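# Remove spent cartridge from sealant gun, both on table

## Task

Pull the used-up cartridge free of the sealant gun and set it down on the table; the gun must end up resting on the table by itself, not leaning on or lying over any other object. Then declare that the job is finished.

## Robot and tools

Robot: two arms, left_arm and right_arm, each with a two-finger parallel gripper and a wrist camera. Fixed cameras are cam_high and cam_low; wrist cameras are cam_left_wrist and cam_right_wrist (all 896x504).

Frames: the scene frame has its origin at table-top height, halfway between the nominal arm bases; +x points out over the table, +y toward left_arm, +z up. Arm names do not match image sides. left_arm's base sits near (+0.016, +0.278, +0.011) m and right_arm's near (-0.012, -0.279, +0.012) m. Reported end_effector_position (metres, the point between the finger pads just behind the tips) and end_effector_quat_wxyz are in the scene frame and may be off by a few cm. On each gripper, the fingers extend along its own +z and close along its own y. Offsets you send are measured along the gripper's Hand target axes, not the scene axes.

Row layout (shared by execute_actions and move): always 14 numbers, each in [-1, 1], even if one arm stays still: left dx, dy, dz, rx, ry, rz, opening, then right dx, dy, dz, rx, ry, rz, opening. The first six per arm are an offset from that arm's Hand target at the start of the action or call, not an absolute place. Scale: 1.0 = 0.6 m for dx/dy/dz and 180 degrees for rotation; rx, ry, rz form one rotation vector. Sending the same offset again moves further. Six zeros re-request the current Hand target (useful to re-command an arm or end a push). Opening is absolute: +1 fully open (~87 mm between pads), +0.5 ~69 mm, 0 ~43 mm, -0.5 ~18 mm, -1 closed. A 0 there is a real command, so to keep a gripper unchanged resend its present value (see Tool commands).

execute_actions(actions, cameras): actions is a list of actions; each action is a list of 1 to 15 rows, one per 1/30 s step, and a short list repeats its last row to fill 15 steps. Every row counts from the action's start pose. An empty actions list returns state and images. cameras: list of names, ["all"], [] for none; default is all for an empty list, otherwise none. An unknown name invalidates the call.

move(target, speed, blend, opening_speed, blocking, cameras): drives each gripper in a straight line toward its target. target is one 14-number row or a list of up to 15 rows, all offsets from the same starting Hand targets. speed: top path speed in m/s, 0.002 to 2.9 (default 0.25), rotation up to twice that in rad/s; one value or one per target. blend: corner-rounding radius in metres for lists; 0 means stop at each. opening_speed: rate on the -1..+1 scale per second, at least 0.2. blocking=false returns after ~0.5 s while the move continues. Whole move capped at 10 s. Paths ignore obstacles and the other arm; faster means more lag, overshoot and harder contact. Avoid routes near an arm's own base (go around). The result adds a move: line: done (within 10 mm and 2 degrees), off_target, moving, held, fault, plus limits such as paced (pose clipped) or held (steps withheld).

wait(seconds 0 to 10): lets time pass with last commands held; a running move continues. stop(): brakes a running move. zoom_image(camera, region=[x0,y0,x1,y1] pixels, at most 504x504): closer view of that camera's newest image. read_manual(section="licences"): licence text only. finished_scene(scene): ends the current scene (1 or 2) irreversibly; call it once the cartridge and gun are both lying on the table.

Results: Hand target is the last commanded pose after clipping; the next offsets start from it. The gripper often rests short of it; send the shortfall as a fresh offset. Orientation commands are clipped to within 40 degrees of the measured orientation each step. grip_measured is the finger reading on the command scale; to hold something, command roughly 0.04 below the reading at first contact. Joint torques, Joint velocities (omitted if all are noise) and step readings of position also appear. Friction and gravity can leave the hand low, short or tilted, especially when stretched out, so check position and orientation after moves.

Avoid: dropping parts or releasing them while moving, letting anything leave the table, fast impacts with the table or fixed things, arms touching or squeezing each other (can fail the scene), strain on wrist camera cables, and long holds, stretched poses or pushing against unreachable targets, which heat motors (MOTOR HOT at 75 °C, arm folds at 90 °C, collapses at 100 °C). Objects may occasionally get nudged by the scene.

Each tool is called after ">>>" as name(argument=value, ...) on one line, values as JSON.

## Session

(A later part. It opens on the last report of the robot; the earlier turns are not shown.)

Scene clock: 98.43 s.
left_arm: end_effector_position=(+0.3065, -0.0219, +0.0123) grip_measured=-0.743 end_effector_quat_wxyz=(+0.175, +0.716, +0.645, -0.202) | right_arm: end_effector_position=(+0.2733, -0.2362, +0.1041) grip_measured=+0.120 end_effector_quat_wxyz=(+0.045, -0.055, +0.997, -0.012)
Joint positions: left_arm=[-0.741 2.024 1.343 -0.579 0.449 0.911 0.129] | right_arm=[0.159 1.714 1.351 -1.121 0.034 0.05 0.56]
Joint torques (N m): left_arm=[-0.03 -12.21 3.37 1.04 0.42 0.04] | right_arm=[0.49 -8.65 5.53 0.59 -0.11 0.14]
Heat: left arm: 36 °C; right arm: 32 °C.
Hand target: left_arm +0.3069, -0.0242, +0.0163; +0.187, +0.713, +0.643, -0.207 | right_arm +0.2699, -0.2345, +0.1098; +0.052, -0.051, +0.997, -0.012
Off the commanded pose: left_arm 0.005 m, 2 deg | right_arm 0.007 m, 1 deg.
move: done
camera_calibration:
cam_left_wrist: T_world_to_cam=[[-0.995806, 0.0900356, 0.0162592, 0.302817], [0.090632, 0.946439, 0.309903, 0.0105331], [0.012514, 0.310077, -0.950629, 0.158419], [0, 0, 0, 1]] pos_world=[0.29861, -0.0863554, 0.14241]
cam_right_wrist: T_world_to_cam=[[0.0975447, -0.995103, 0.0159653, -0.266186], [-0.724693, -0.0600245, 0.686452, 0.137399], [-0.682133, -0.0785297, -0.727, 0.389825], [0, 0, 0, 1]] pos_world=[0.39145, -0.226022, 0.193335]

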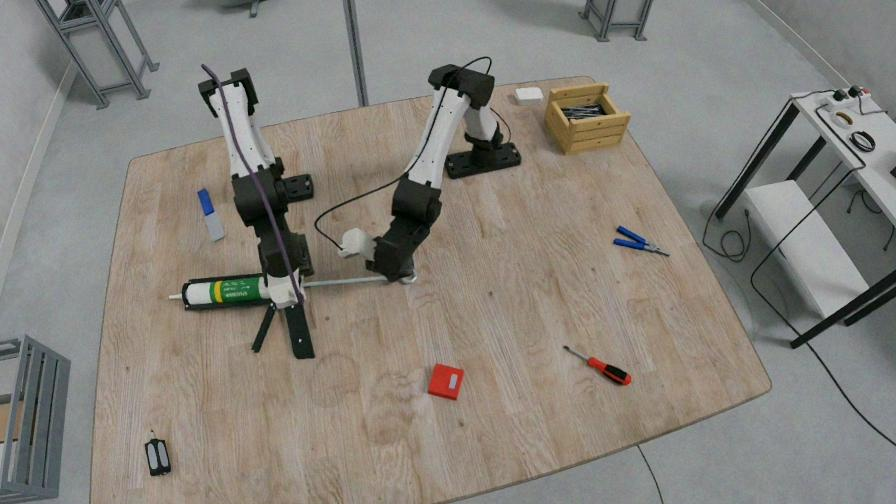

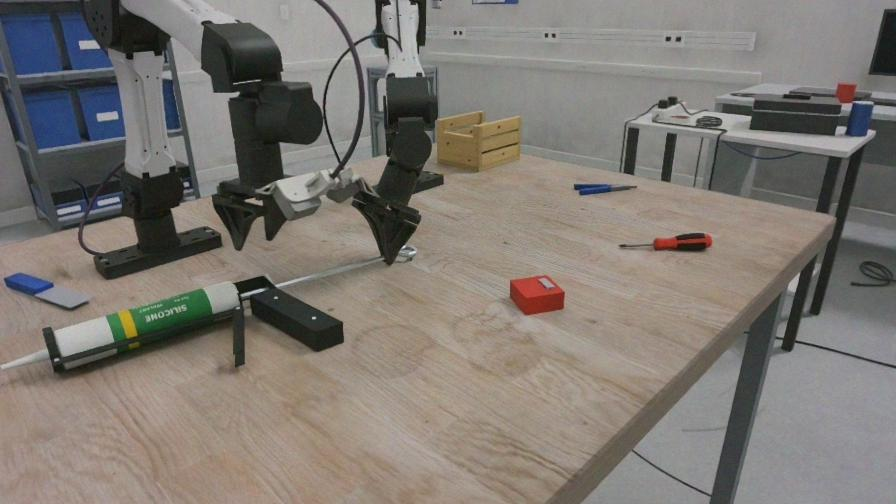

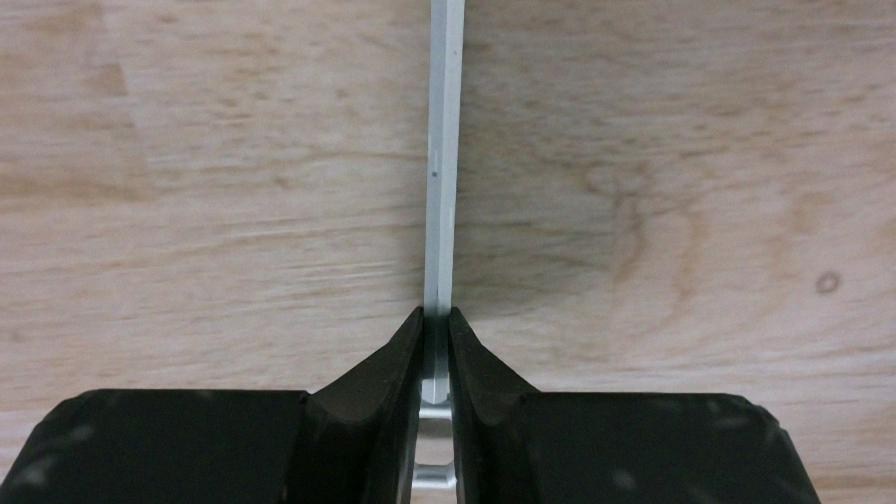

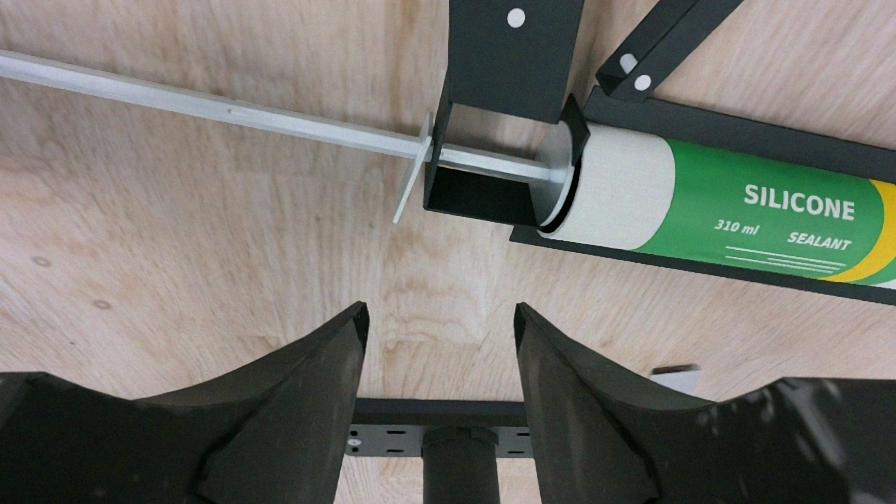

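>>> move(target=[0,0,0,0,0,0,-1,0.009,0.001,0.129,0,0,0,0.12], speed=0.1, cameras=["cam_right_wrist","cam_low"])

>>> zoom_image(camera="cam_right_wrist", region=[270, 230, 620, 430])

Scene clock: 104.60 s.
left_arm: end_effector_position=(+0.3065, -0.0219, +0.0123) grip_measured=-0.743 end_effector_quat_wxyz=(+0.175, +0.716, +0.645, -0.202) | right_arm: end_effector_position=(+0.2656, -0.2375, +0.0524) grip_measured=+0.120 end_effector_quat_wxyz=(+0.044, -0.055, +0.997, -0.013)
Joint positions: left_arm=[-0.741 2.024 1.343 -0.579 0.449 0.912 0.129] | right_arm=[0.16 1.731 1.16 -0.915 0.036 0.051 0.56]
Joint torques (N m): left_arm=[-0.2 -12.25 3.56 1.08 0.43 0.06] | right_arm=[0.01 -3.51 2.26 1.71 -0.13 0.11]
Heat: left arm: 37 °C; right arm: 32 °C.
Hand target: left_arm +0.3069, -0.0242, +0.0163; +0.187, +0.713, +0.643, -0.207 | right_arm +0.2727, -0.2359, +0.0323; +0.052, -0.051, +0.997, -0.012
Off the commanded pose: left_arm 0.005 m, 2 deg | right_arm 0.021 m, 1 deg.
move: off_target (right_arm)
camera_calibration:
cam_right_wrist: T_world_to_cam=[[0.0974698, -0.995083, 0.0175665, -0.265902], [-0.723563, -0.0587328, 0.687755, 0.167128], [-0.683342, -0.0797458, -0.72573, 0.346834], [0, 0, 0, 1]] pos_world=[0.383851, -0.22712, 0.141436]
Images, in order (width x height): cam_low 896x504, cam_right_wrist 896x504.

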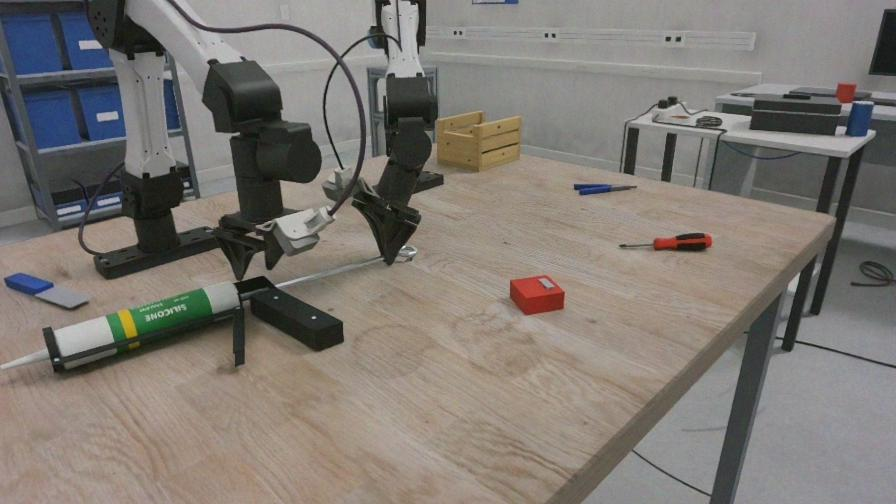

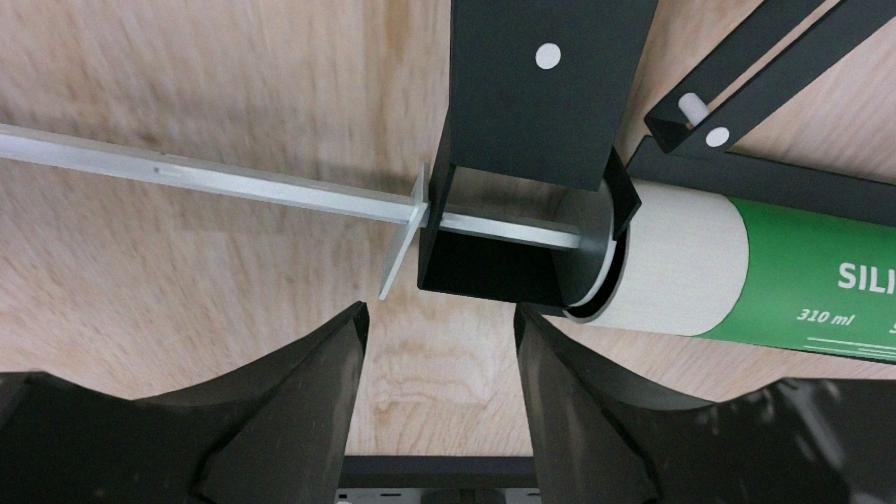

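Scaled by 1.440 from the camera's 896x504 image, which has a finer 1280x720 frame.

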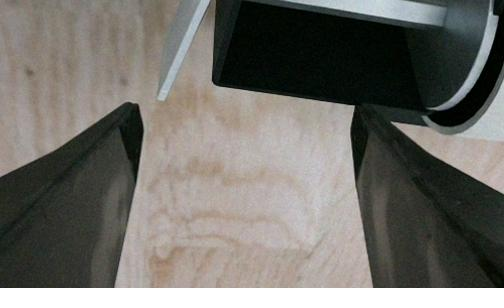

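>>> move(target=[[0,0,0,0,0,0,-1,-0.025,0.001,-0.054,0,0,0,0.12],[0,0,0,0,0,0,-1,-0.018,0.001,0.008,0,0,0,0.12]], speed=0.08, cameras=["cam_right_wrist"])

Scene clock: 113.60 s.
left_arm: end_effector_position=(+0.3064, -0.0219, +0.0123) grip_measured=-0.743 end_effector_quat_wxyz=(+0.175, +0.716, +0.645, -0.202) | right_arm: end_effector_position=(+0.2786, -0.2353, +0.0389) grip_measured=+0.120 end_effector_quat_wxyz=(+0.045, -0.055, +0.997, -0.013)
Joint positions: left_arm=[-0.741 2.024 1.343 -0.579 0.449 0.912 0.129] | right_arm=[0.16 1.794 1.179 -0.868 0.036 0.052 0.56]
Joint torques (N m): left_arm=[-0.13 -12.07 3.37 1.08 0.37 -0.01] | right_arm=[-0.17 -5.3 4.33 1.27 -0.15 0.09]
Heat: left arm: 39 °C; right arm: 31 °C.
Hand target: left_arm +0.3069, -0.0242, +0.0163; +0.187, +0.713, +0.643, -0.207 | right_arm +0.2838, -0.2344, +0.0285; +0.052, -0.051, +0.997, -0.012
Off the commanded pose: left_arm 0.005 m, 2 deg | right_arm 0.012 m, 1 deg.
move: off_target (right_arm)
camera_calibration:
cam_right_wrist: T_world_to_cam=[[0.0970094, -0.995133, 0.0172934, -0.264724], [-0.725678, -0.058829, 0.685515, 0.186615], [-0.681161, -0.0790508, -0.727853, 0.345797], [0, 0, 0, 1]] pos_world=[0.396647, -0.225121, 0.12834]
Images, in order (width x height): cam_right_wrist 896x504.

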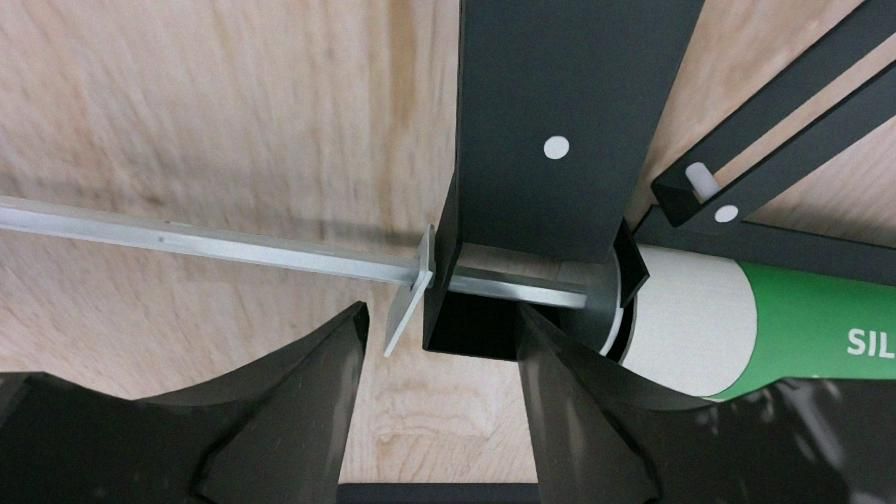

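>>> move(target=[[0,0,0,0,0,0,-1,-0.006,0.002,-0.013,0,0,0,0.12],[0,0,0,0,0,0,-1,-0.006,0.003,-0.013,0,0,0,-0.9]], speed=0.08, opening_speed=1, cameras=["cam_right_wrist"])

Scene clock: 118.43 s.
left_arm: end_effector_position=(+0.3062, -0.0222, +0.0124) grip_measured=-0.743 end_effector_quat_wxyz=(+0.175, +0.716, +0.645, -0.203) | right_arm: end_effector_position=(+0.2834, -0.2306, +0.0397) grip_measured=-0.723 end_effector_quat_wxyz=(+0.055, -0.051, +0.997, -0.006)
Joint positions: left_arm=[-0.741 2.024 1.343 -0.579 0.451 0.912 0.129] | right_arm=[0.165 1.794 1.184 -0.853 0.025 0.064 0.138]
Joint torques (N m): left_arm=[0.01 -12.36 3.41 1.06 0.34 0.05] | right_arm=[0.09 -5.22 6.98 0.76 0.01 -0.05]
Heat: left arm: 39 °C; right arm: 30 °C.
Hand target: left_arm +0.3069, -0.0241, +0.0163; +0.187, +0.713, +0.643, -0.206 | right_arm +0.2864, -0.2320, +0.0366; +0.052, -0.051, +0.997, -0.012
Off the commanded pose: left_arm 0.004 m, 1 deg | right_arm 0.005 m, 1 deg.
move: done
camera_calibration:
cam_right_wrist: T_world_to_cam=[[0.0903578, -0.995903, 0.00364338, -0.258152], [-0.738242, -0.0645239, 0.671443, 0.192693], [-0.668457, -0.0633598, -0.741047, 0.350556], [0, 0, 0, 1]] pos_world=[0.399912, -0.22245, 0.131337]
Images, in order (width x height): cam_right_wrist 896x504.

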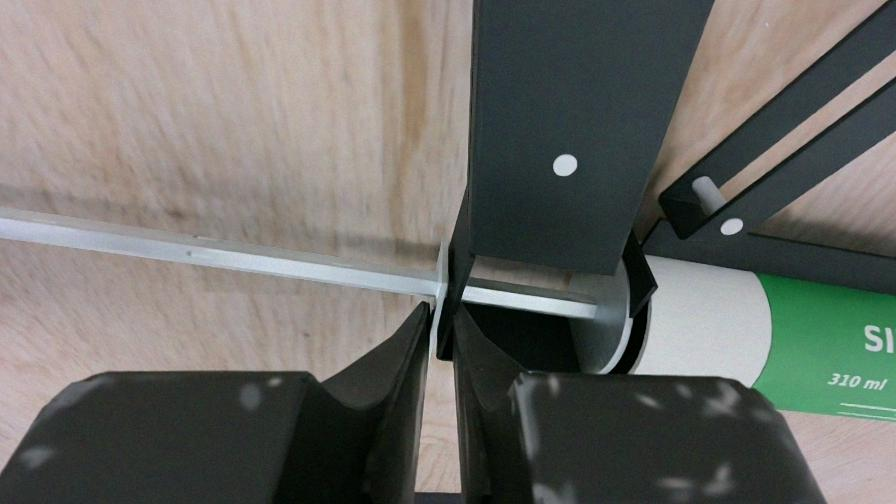

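>>> move(target=[0.059,0,-0.0377,0,0,0,-1,-0.006,0,0,0,0,0,-0.9], speed=0.06, cameras=["cam_right_wrist","cam_left_wrist"])

Scene clock: 122.43 s.
left_arm: end_effector_position=(+0.3064, -0.0065, +0.0116) grip_measured=-0.743 end_effector_quat_wxyz=(+0.195, +0.714, +0.631, -0.233) | right_arm: end_effector_position=(+0.2879, -0.2195, +0.0402) grip_measured=-0.749 end_effector_quat_wxyz=(+0.058, -0.044, +0.997, +0.017)
Joint positions: left_arm=[-0.677 1.983 1.258 -0.53 0.54 0.979 0.128] | right_arm=[0.17 1.805 1.2 -0.847 -0.019 0.086 0.125]
Joint torques (N m): left_arm=[2.84 -13.94 3.02 0.48 -0.29 0.39] | right_arm=[-0.54 -5.3 7.28 0.6 0.42 -0.26]
Heat: left arm: 40 °C; right arm: 30 °C.
Hand target: left_arm +0.3112, +0.0177, +0.0165; +0.187, +0.713, +0.643, -0.206 | right_arm +0.2898, -0.2317, +0.0369; +0.052, -0.051, +0.997, -0.012
Off the commanded pose: left_arm 0.025 m, 3 deg | right_arm 0.013 m, 4 deg.
move: off_target (left_arm, right_arm)
camera_calibration:
cam_left_wrist: T_world_to_cam=[[-0.993453, 0.112121, 0.0218916, 0.30072], [0.114116, 0.965165, 0.235444, -0.0099763], [0.00526912, 0.2364, -0.971641, 0.154931], [0, 0, 0, 1]] pos_world=[0.299073, -0.060714, 0.146303]
cam_right_wrist: T_world_to_cam=[[0.0791679, -0.995945, -0.0427381, -0.242466], [-0.741542, -0.0874895, 0.665177, 0.192497], [-0.666219, -0.0209686, -0.745461, 0.363457], [0, 0, 0, 1]] pos_world=[0.404082, -0.21702, 0.132536]
Images, in order (width x height): cam_left_wrist 896x504, cam_right_wrist 896x504.

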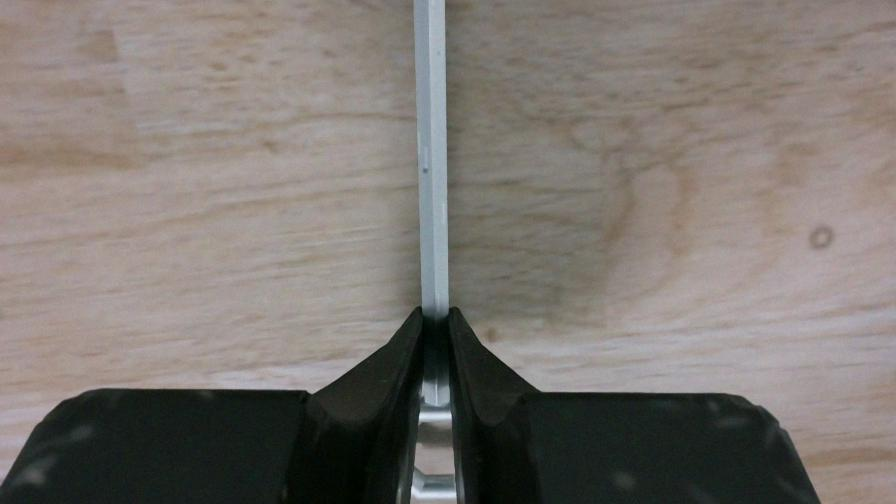

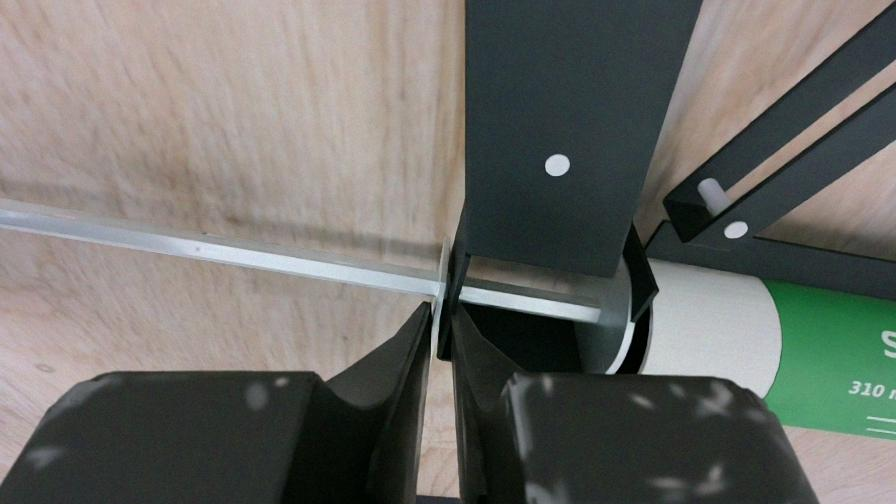

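>>> zoom_image(camera="cam_right_wrist", region=[380, 220, 680, 390])

Scaled by 1.680 from the camera's 896x504 image, which has a finer 1280x720 frame.

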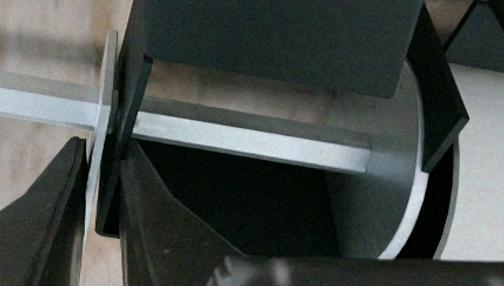

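>>> move(target=[0.084,0,-0.054,0,0,0,-1,-0.006,-0.04,0,0,0,0,-1], speed=0.08, cameras=["cam_right_wrist","cam_left_wrist"])

Scene clock: 133.77 s.
left_arm: end_effector_position=(+0.3142, +0.0242, +0.0201) grip_measured=-0.731 end_effector_quat_wxyz=(+0.233, +0.716, +0.604, -0.262) | right_arm: end_effector_position=(+0.2981, -0.1931, +0.0458) grip_measured=-0.758 end_effector_quat_wxyz=(+0.071, -0.048, +0.992, +0.092)
Joint positions: left_arm=[-0.556 1.921 1.175 -0.526 0.66 1.13 0.135] | right_arm=[0.166 1.812 1.222 -0.815 -0.165 0.086 0.121]
Joint torques (N m): left_arm=[6.11 -13.85 2.67 -0.19 -1.14 0.59] | right_arm=[-5.2 -6.02 6.95 0.07 1.67 -1.01]
Heat: left arm: 43 °C; right arm: 29 °C.
Hand target: left_arm +0.3174, +0.0773, +0.0168; +0.187, +0.713, +0.643, -0.207 | right_arm +0.2959, -0.2552, +0.0380; +0.052, -0.051, +0.997, -0.012
Off the commanded pose: left_arm 0.053 m, 9 deg | right_arm 0.063 m, 12 deg.
move: off_target (left_arm, right_arm)
camera_calibration:
cam_left_wrist: T_world_to_cam=[[-0.989128, 0.146832, -0.00814721, 0.303283], [0.144286, 0.979701, 0.139165, -0.0504337], [0.0284157, 0.136476, -0.990236, 0.151424], [0, 0, 0, 1]] pos_world=[0.30296, -0.0157874, 0.159435]
cam_right_wrist: T_world_to_cam=[[0.0983268, -0.976921, -0.189622, -0.212133], [-0.753114, -0.197602, 0.627513, 0.182572], [-0.650501, 0.0811057, -0.755163, 0.390387], [0, 0, 0, 1]] pos_world=[0.412303, -0.202824, 0.140014]
Images, in order (width x height): cam_left_wrist 896x504, cam_right_wrist 896x504.

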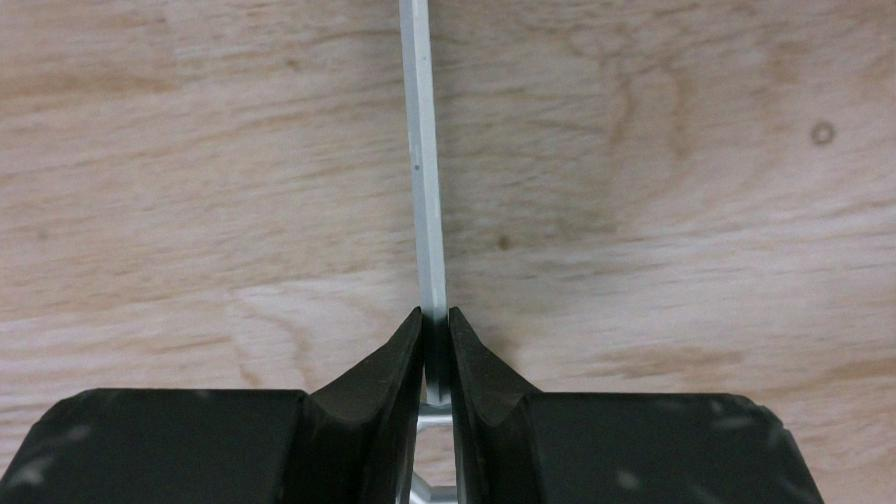

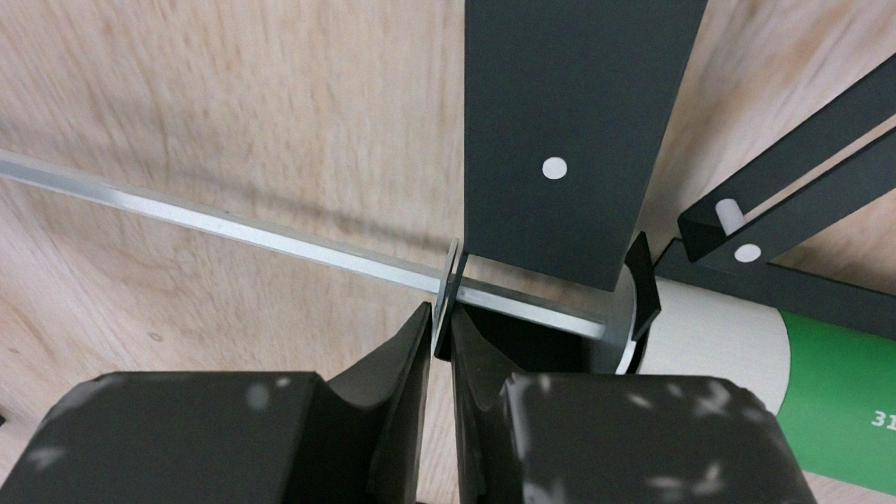

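>>> move(target=[0.042,0,-0.027,0,0,0,-1,0,-0.05,0,0,0,0,-1], speed=0.05, cameras=["cam_right_wrist"])

>>> zoom_image(camera="cam_right_wrist", region=[380, 220, 680, 390])

Scene clock: 142.13 s.
left_arm: end_effector_position=(+0.3171, +0.0319, +0.0303) grip_measured=-0.710 end_effector_quat_wxyz=(+0.263, +0.718, +0.580, -0.281) | right_arm: end_effector_position=(+0.3018, -0.1907, +0.0530) grip_measured=-0.741 end_effector_quat_wxyz=(+0.075, -0.054, +0.984, +0.149)
Joint positions: left_arm=[-0.503 1.89 1.147 -0.526 0.742 1.211 0.145] | right_arm=[0.113 1.812 1.233 -0.819 -0.289 0.032 0.13]
Joint torques (N m): left_arm=[8.46 -13.27 2.45 -0.6 -1.73 0.63] | right_arm=[-7.39 -6.49 7.08 -0.14 2.66 -1.31]
Heat: left arm: 45 °C; right arm: 30 °C.
Hand target: left_arm +0.3205, +0.1070, +0.0171; +0.187, +0.713, +0.643, -0.207 | right_arm +0.2990, -0.2850, +0.0390; +0.052, -0.051, +0.997, -0.012
Off the commanded pose: left_arm 0.077 m, 14 deg | right_arm 0.095 m, 19 deg.
move: off_target (left_arm, right_arm)
camera_calibration:
cam_right_wrist: T_world_to_cam=[[0.118018, -0.946545, -0.300206, -0.203034], [-0.750298, -0.283036, 0.597448, 0.165694], [-0.65048, 0.154735, -0.743594, 0.411493], [0, 0, 0, 1]] pos_world=[0.415949, -0.208956, 0.146038]
Images, in order (width x height): cam_right_wrist 896x504.

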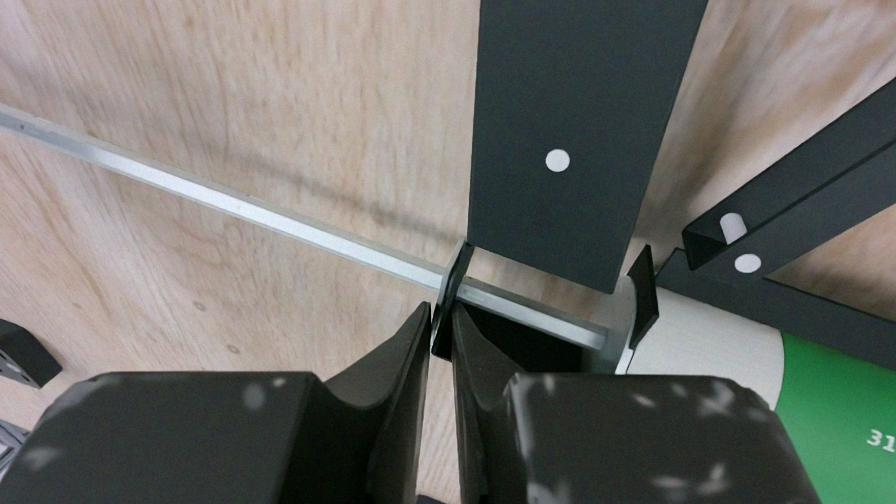

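Scaled by 1.680 from the camera's 896x504 image, which has a finer 1280x720 frame.

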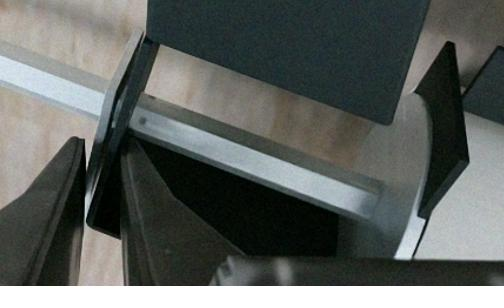

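>>> move(target=[[-0.098,0,0.062,0,0,0,-1,-0.017,0.14,0,0,0,0,-1],[-0.098,0,0.062,0,0,0,-0.3,-0.017,0.14,0,0,0,0,0.05],[-0.15,0,-0.2,0,0,0,-0.3,-0.017,0.14,-0.3,0,0,0,0.05]], speed=0.15, opening_speed=1.5, cameras=["all"])

>>> zoom_image(camera="cam_low", region=[0, 250, 300, 400])

Scene clock: 152.60 s.
left_arm: end_effector_position=(+0.3170, +0.0968, +0.1490) grip_measured=-0.300 end_effector_quat_wxyz=(+0.165, +0.711, +0.651, -0.209) | right_arm: end_effector_position=(+0.2815, -0.1971, +0.2138) grip_measured=+0.050 end_effector_quat_wxyz=(+0.052, -0.052, +0.997, -0.005)
Joint positions: left_arm=[-0.44 1.784 1.589 -1.241 0.523 1.232 0.35] | right_arm=[0.266 1.81 1.909 -1.57 0.032 0.161 0.525]
Joint torques (N m): left_arm=[-0.08 -11.11 7.27 0.46 0.47 0.18] | right_arm=[0.65 -6.69 7.47 0.61 0.12 0.08]
Heat: left arm: 43 °C; right arm: 30 °C.
Hand target: left_arm +0.3191, +0.0953, +0.1667; +0.187, +0.713, +0.643, -0.206 | right_arm +0.2816, -0.1969, +0.2164; +0.052, -0.051, +0.997, -0.012
Off the commanded pose: left_arm 0.018 m, 3 deg | right_arm 0.003 m, 1 deg.
joint sent to its limit (right arm) — joint 4 (wrist pitch), lower limit. The joint targets still meet the commanded pose.
move: off_target (left_arm); target 2's new opening was sent with right_arm's hand 0.019 m and 6 deg from that target
camera_calibration:
cam_left_wrist: T_world_to_cam=[[-0.995743, 0.0813737, 0.0432874, 0.29722], [0.0908606, 0.94551, 0.312659, -0.145614], [-0.0154865, 0.315261, -0.948879, 0.25963], [0, 0, 0, 1]] pos_world=[0.313206, 0.0316425, 0.279019]
cam_right_wrist: T_world_to_cam=[[0.0936908, -0.9956, 0.00153839, -0.225713], [-0.734162, -0.0680443, 0.675556, 0.0737409], [-0.672479, -0.0644228, -0.737307, 0.480522], [0, 0, 0, 1]] pos_world=[0.398426, -0.188746, 0.304823]

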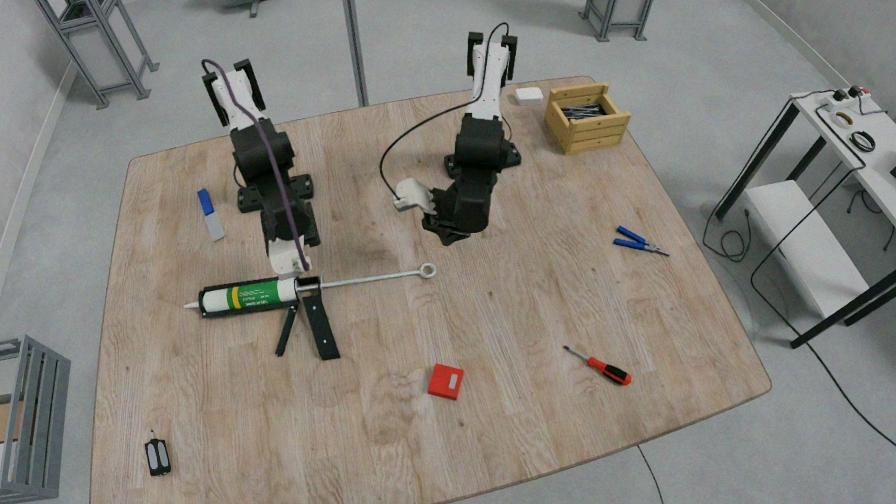

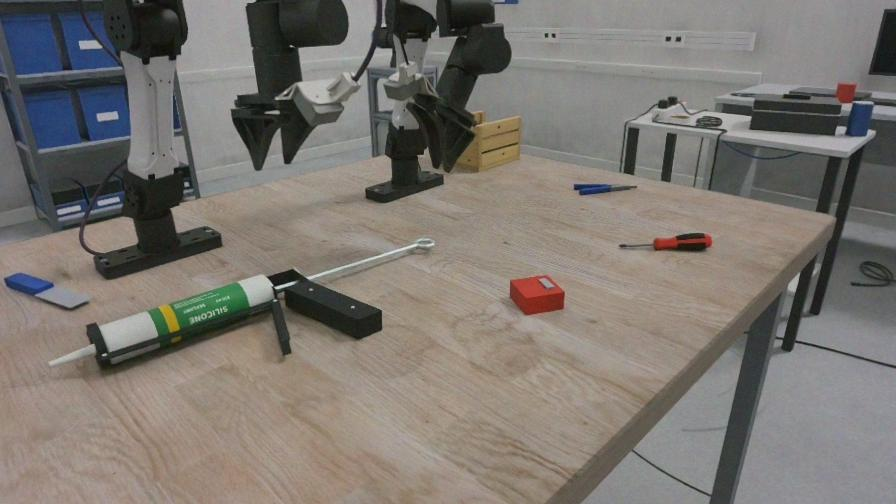

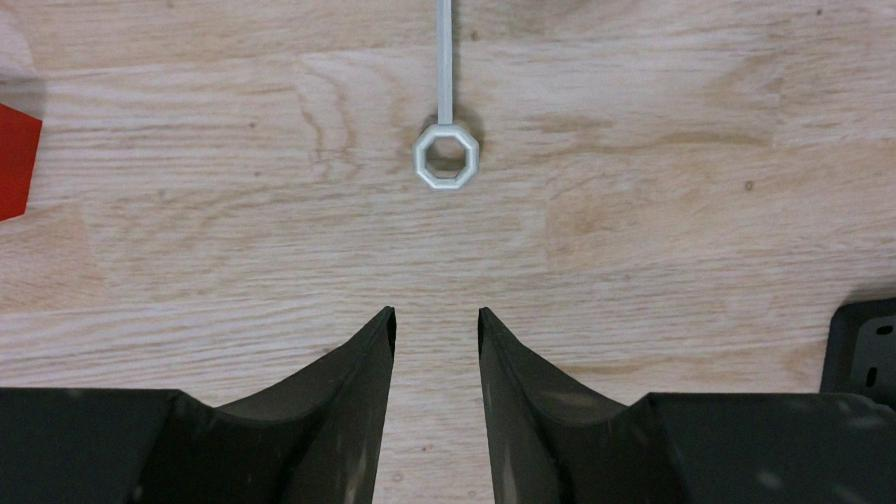

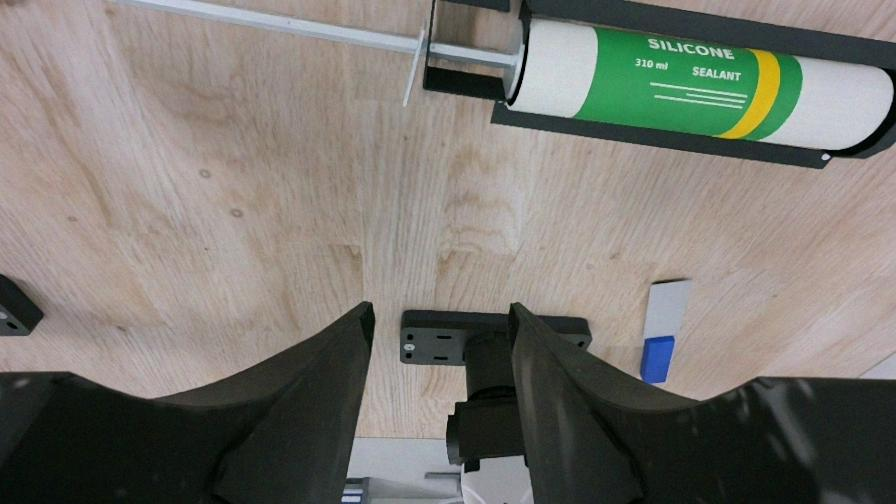

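Scaled by 1.680 from the camera's 896x504 image, which has a finer 1280x720 frame.

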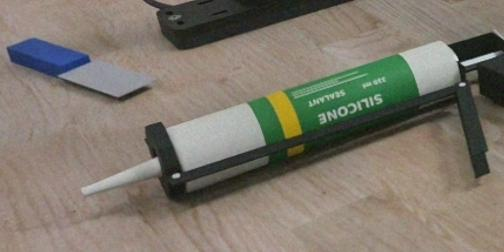

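>>> move(target=[0,0,0,0,0,0,-0.3,-0.002,-0.133,0.146,-0.024,0.027,-0.455,1], speed=0.3, cameras=["cam_right_wrist","cam_high","cam_left_wrist"])

>>> zoom_image(camera="cam_right_wrist", region=[320, 0, 580, 150])

Scene clock: 165.17 s.
left_arm: end_effector_position=(+0.3168, +0.0969, +0.1490) grip_measured=-0.300 end_effector_quat_wxyz=(+0.165, +0.711, +0.651, -0.209) | right_arm: end_effector_position=(+0.2996, -0.2758, +0.1256) grip_measured=+1.000 end_effector_quat_wxyz=(+0.023, +0.691, -0.723, +0.004)
Joint positions: left_arm=[-0.44 1.784 1.589 -1.242 0.523 1.232 0.35] | right_arm=[0.157 1.771 1.485 -1.318 0.032 -1.366 1]
Joint torques (N m): left_arm=[0.36 -11.37 7.32 0.4 0.45 0.27] | right_arm=[-0.73 -8.96 5.19 0.44 -0.19 -0.1]
Heat: left arm: 41 °C; right arm: 30 °C.
Hand target: left_arm +0.3190, +0.0953, +0.1666; +0.187, +0.713, +0.643, -0.207 | right_arm +0.3001, -0.2778, +0.1319; +0.009, +0.693, -0.721, +0.011
Off the commanded pose: left_arm 0.018 m, 3 deg | right_arm 0.007 m, 2 deg.
move: off_target (left_arm)
camera_calibration:
cam_left_wrist: T_world_to_cam=[[-0.995715, 0.0813624, 0.0439437, 0.296934], [0.091061, 0.945412, 0.312898, -0.1457], [-0.0160867, 0.315559, -0.94877, 0.259683], [0, 0, 0, 1]] pos_world=[0.313107, 0.0316422, 0.27892]
cam_right_wrist: T_world_to_cam=[[0.997618, -0.057683, -0.0378205, -0.312864], [-0.00745187, -0.635235, 0.772283, -0.244973], [-0.0685725, -0.770162, -0.634152, 0.0339796], [0, 0, 0, 1]] pos_world=[0.312623, -0.147492, 0.198904]
Images, in order (width x height): cam_high 896x504, cam_left_wrist 896x504, cam_right_wrist 896x504.

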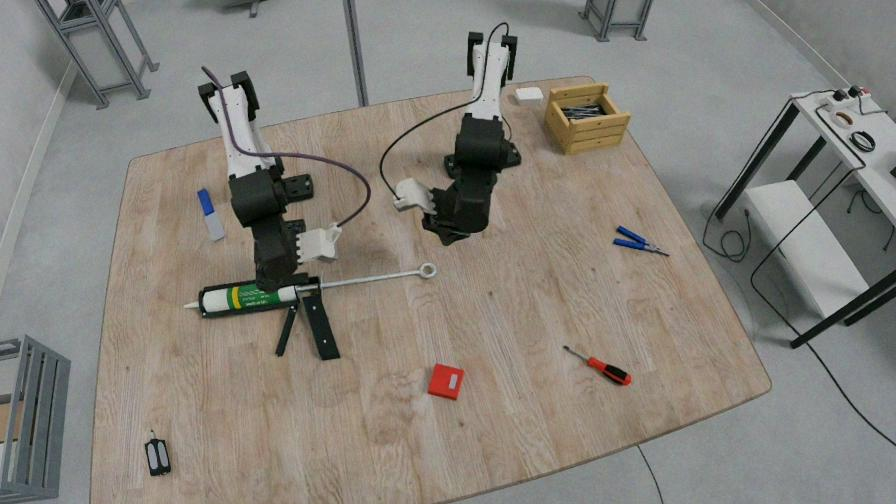

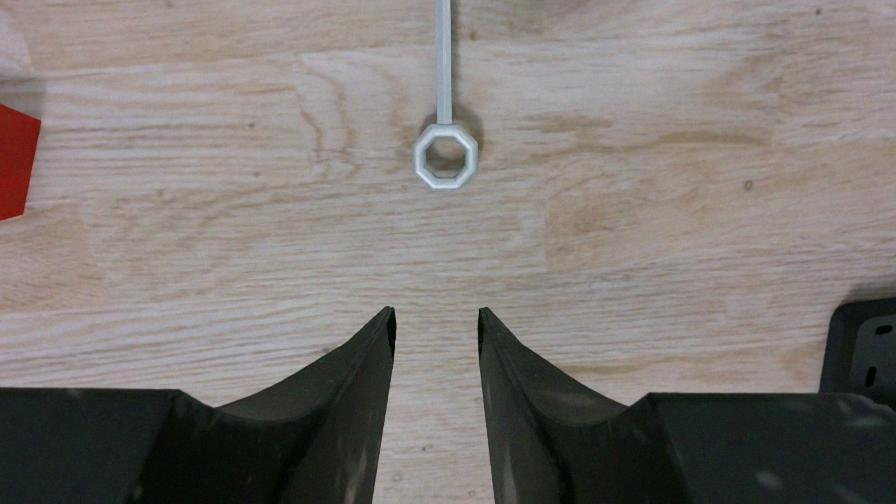

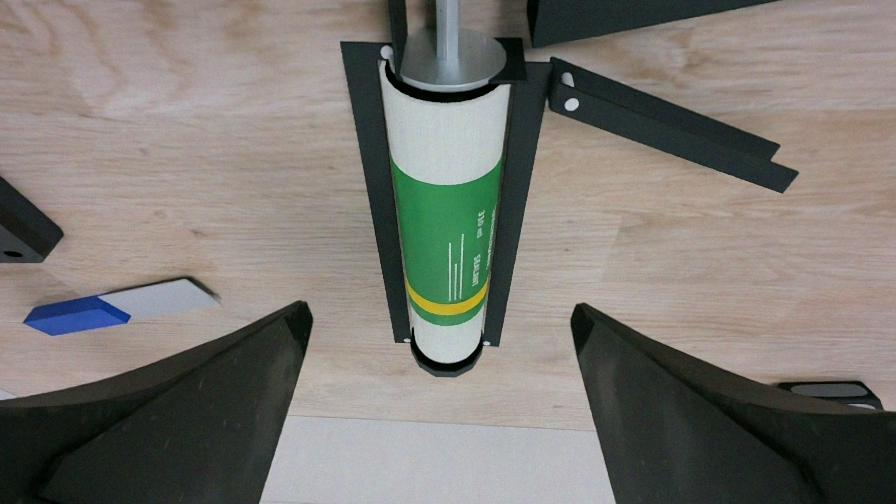

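Scaled by 1.938 from the camera's 896x504 image, which has a finer 1280x720 frame.

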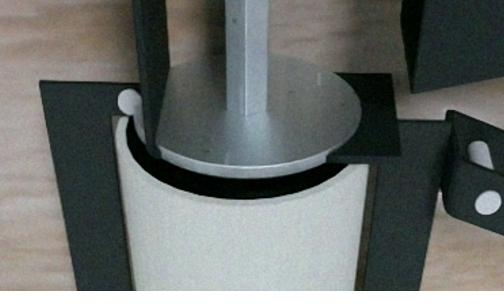

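>>> move(target=[[0,0,0,0,0,0,-0.3,0,0,0.143,0,0,0,0.5],[0,0,0,0,0,0,-0.3,0,0,0.143,0,0,0,-0.3]], speed=0.15, opening_speed=1, cameras=["cam_right_wrist","cam_low"])

Scene clock: 172.13 s.
left_arm: end_effector_position=(+0.3168, +0.0969, +0.1490) grip_measured=-0.300 end_effector_quat_wxyz=(+0.165, +0.711, +0.651, -0.209) | right_arm: end_effector_position=(+0.3002, -0.2781, +0.0509) grip_measured=-0.038 end_effector_quat_wxyz=(+0.007, +0.691, -0.723, +0.015)
Joint positions: left_arm=[-0.44 1.784 1.589 -1.242 0.523 1.232 0.35] | right_arm=[0.149 1.79 1.208 -0.983 0.032 -1.375 0.481]
Joint torques (N m): left_arm=[0.46 -11.33 7.42 0.42 0.51 0.2] | right_arm=[-0.73 -5.64 5.35 0.5 -0.21 -0.14]
Heat: left arm: 40 °C; right arm: 30 °C.
Hand target: left_arm +0.3190, +0.0953, +0.1666; +0.187, +0.713, +0.643, -0.207 | right_arm +0.3002, -0.2803, +0.0461; +0.009, +0.693, -0.721, +0.011
Off the commanded pose: left_arm 0.018 m, 3 deg | right_arm 0.005 m, 1 deg.
move: off_target (left_arm)
camera_calibration:
cam_right_wrist: T_world_to_cam=[[0.998384, -0.0568178, -0.000479164, -0.318362], [-0.03605, -0.639932, 0.767586, -0.181264], [-0.0439192, -0.766328, -0.640946, -0.0210234], [0, 0, 0, 1]] pos_world=[0.31039, -0.150196, 0.125508]
Images, in order (width x height): cam_low 896x504, cam_right_wrist 896x504.

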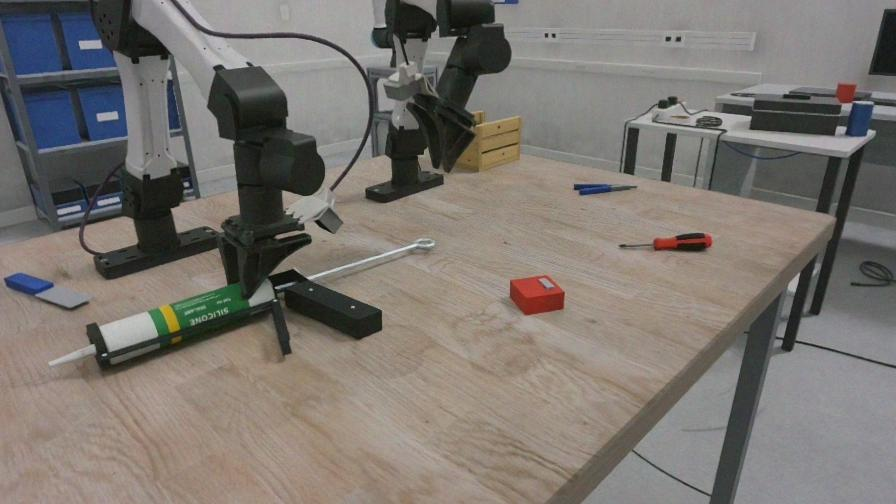

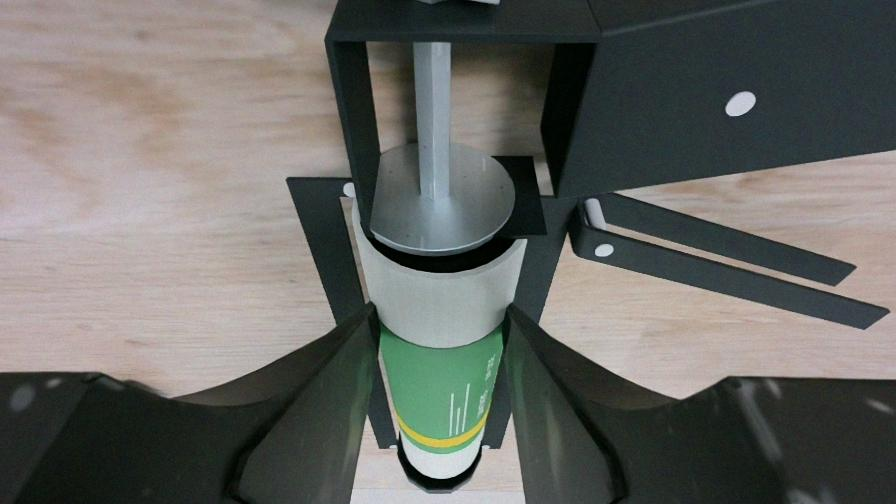

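>>> move(target=[0,0,0,0,0,0,-0.3,0.003,0,-0.05,0,-0.05,0,-0.3], speed=0.08, cameras=["cam_right_wrist","cam_low"])

Scene clock: 176.30 s.
left_arm: end_effector_position=(+0.3168, +0.0969, +0.1490) grip_measured=-0.300 end_effector_quat_wxyz=(+0.165, +0.711, +0.651, -0.209) | right_arm: end_effector_position=(+0.2951, -0.2828, +0.0652) grip_measured=-0.300 end_effector_quat_wxyz=(-0.029, +0.689, -0.723, -0.046)
Joint positions: left_arm=[-0.44 1.784 1.589 -1.242 0.523 1.232 0.35] | right_arm=[0.057 1.765 1.257 -1.077 -0.108 -1.465 0.35]
Joint torques (N m): left_arm=[0.47 -11.41 7.27 0.42 0.49 0.21] | right_arm=[-0.57 -8.05 7.84 0.15 -0.48 -0.14]
Heat: left arm: 40 °C; right arm: 30 °C.
Hand target: left_arm +0.3190, +0.0953, +0.1666; +0.187, +0.713, +0.643, -0.207 | right_arm +0.3001, -0.2812, +0.0762; -0.047, +0.692, -0.719, -0.043
Off the commanded pose: left_arm 0.018 m, 3 deg | right_arm 0.012 m, 2 deg.
move: off_target (left_arm, right_arm)
camera_calibration:
cam_right_wrist: T_world_to_cam=[[0.997594, -0.0563926, -0.0403186, -0.310564], [-0.0145447, -0.738922, 0.673634, -0.223663], [-0.0677803, -0.671427, -0.737964, 0.0244982], [0, 0, 0, 1]] pos_world=[0.308224, -0.166335, 0.156225]
Images, in order (width x height): cam_low 896x504, cam_right_wrist 896x504.

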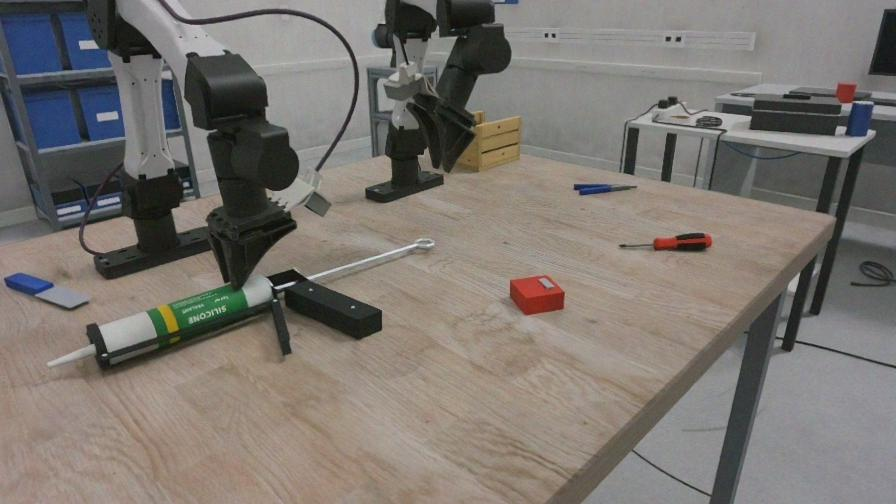

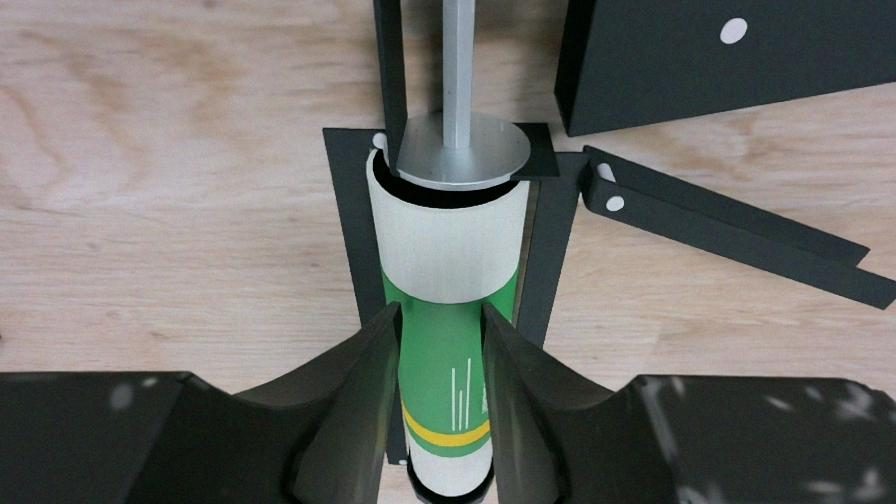

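>>> move(target=[[0,0,0,0,0,0,-0.3,0,0,0,0,0,0,0.35],[0,0,0,0,0,0,-0.3,0.011,-0.003,0.073,0,0.05,0,0.35],[0,0,0,0,0,0,-0.3,0.011,-0.003,0.073,0,0.05,0,-0.4]], speed=0.12, opening_speed=1, cameras=["cam_right_wrist"])

>>> zoom_image(camera="cam_right_wrist", region=[280, 80, 620, 280])

Scene clock: 183.60 s.
left_arm: end_effector_position=(+0.3168, +0.0969, +0.1490) grip_measured=-0.300 end_effector_quat_wxyz=(+0.165, +0.711, +0.651, -0.209) | right_arm: end_effector_position=(+0.3017, -0.2820, +0.0407) grip_measured=+0.098 end_effector_quat_wxyz=(+0.003, +0.694, -0.720, +0.009)
Joint positions: left_arm=[-0.44 1.784 1.589 -1.242 0.523 1.232 0.35] | right_arm=[0.129 1.805 1.187 -0.946 0.018 -1.403 0.549]
Joint torques (N m): left_arm=[0.36 -11.37 7.24 0.42 0.53 0.19] | right_arm=[0.28 -4.86 4.52 0.75 -0.11 0.09]
Heat: left arm: 39 °C; right arm: 31 °C.
Hand target: left_arm +0.3190, +0.0953, +0.1666; +0.187, +0.713, +0.643, -0.207 | right_arm +0.3019, -0.2822, +0.0319; +0.010, +0.693, -0.721, +0.011
Off the commanded pose: left_arm 0.018 m, 3 deg | right_arm 0.009 m, 1 deg.
move: off_target (left_arm)
camera_calibration:
cam_right_wrist: T_world_to_cam=[[0.998804, -0.0487389, -0.00388367, -0.317708], [-0.0287981, -0.650627, 0.758852, -0.180686], [-0.0395124, -0.757832, -0.651252, -0.0289568], [0, 0, 0, 1]] pos_world=[0.31098, -0.154988, 0.117022]
Images, in order (width x height): cam_right_wrist 896x504.

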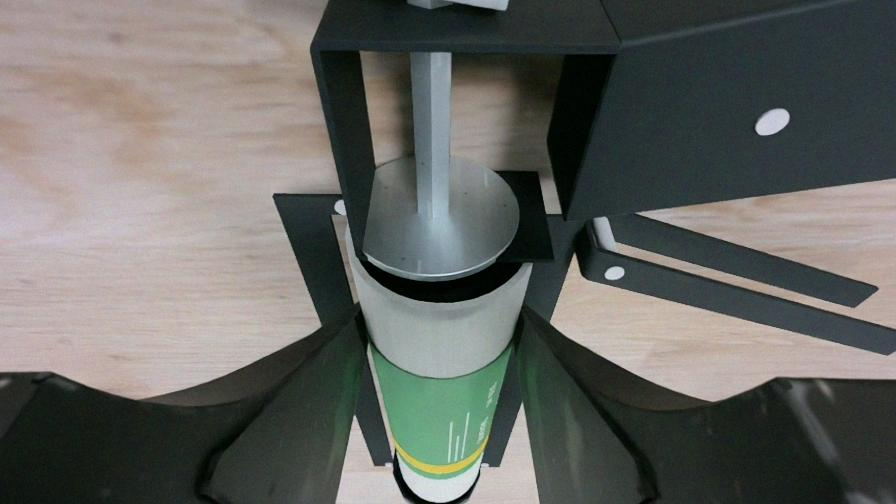

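Scaled by 1.482 from the camera's 896x504 image, which has a finer 1280x720 frame.

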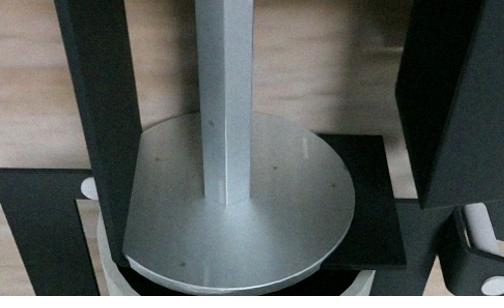

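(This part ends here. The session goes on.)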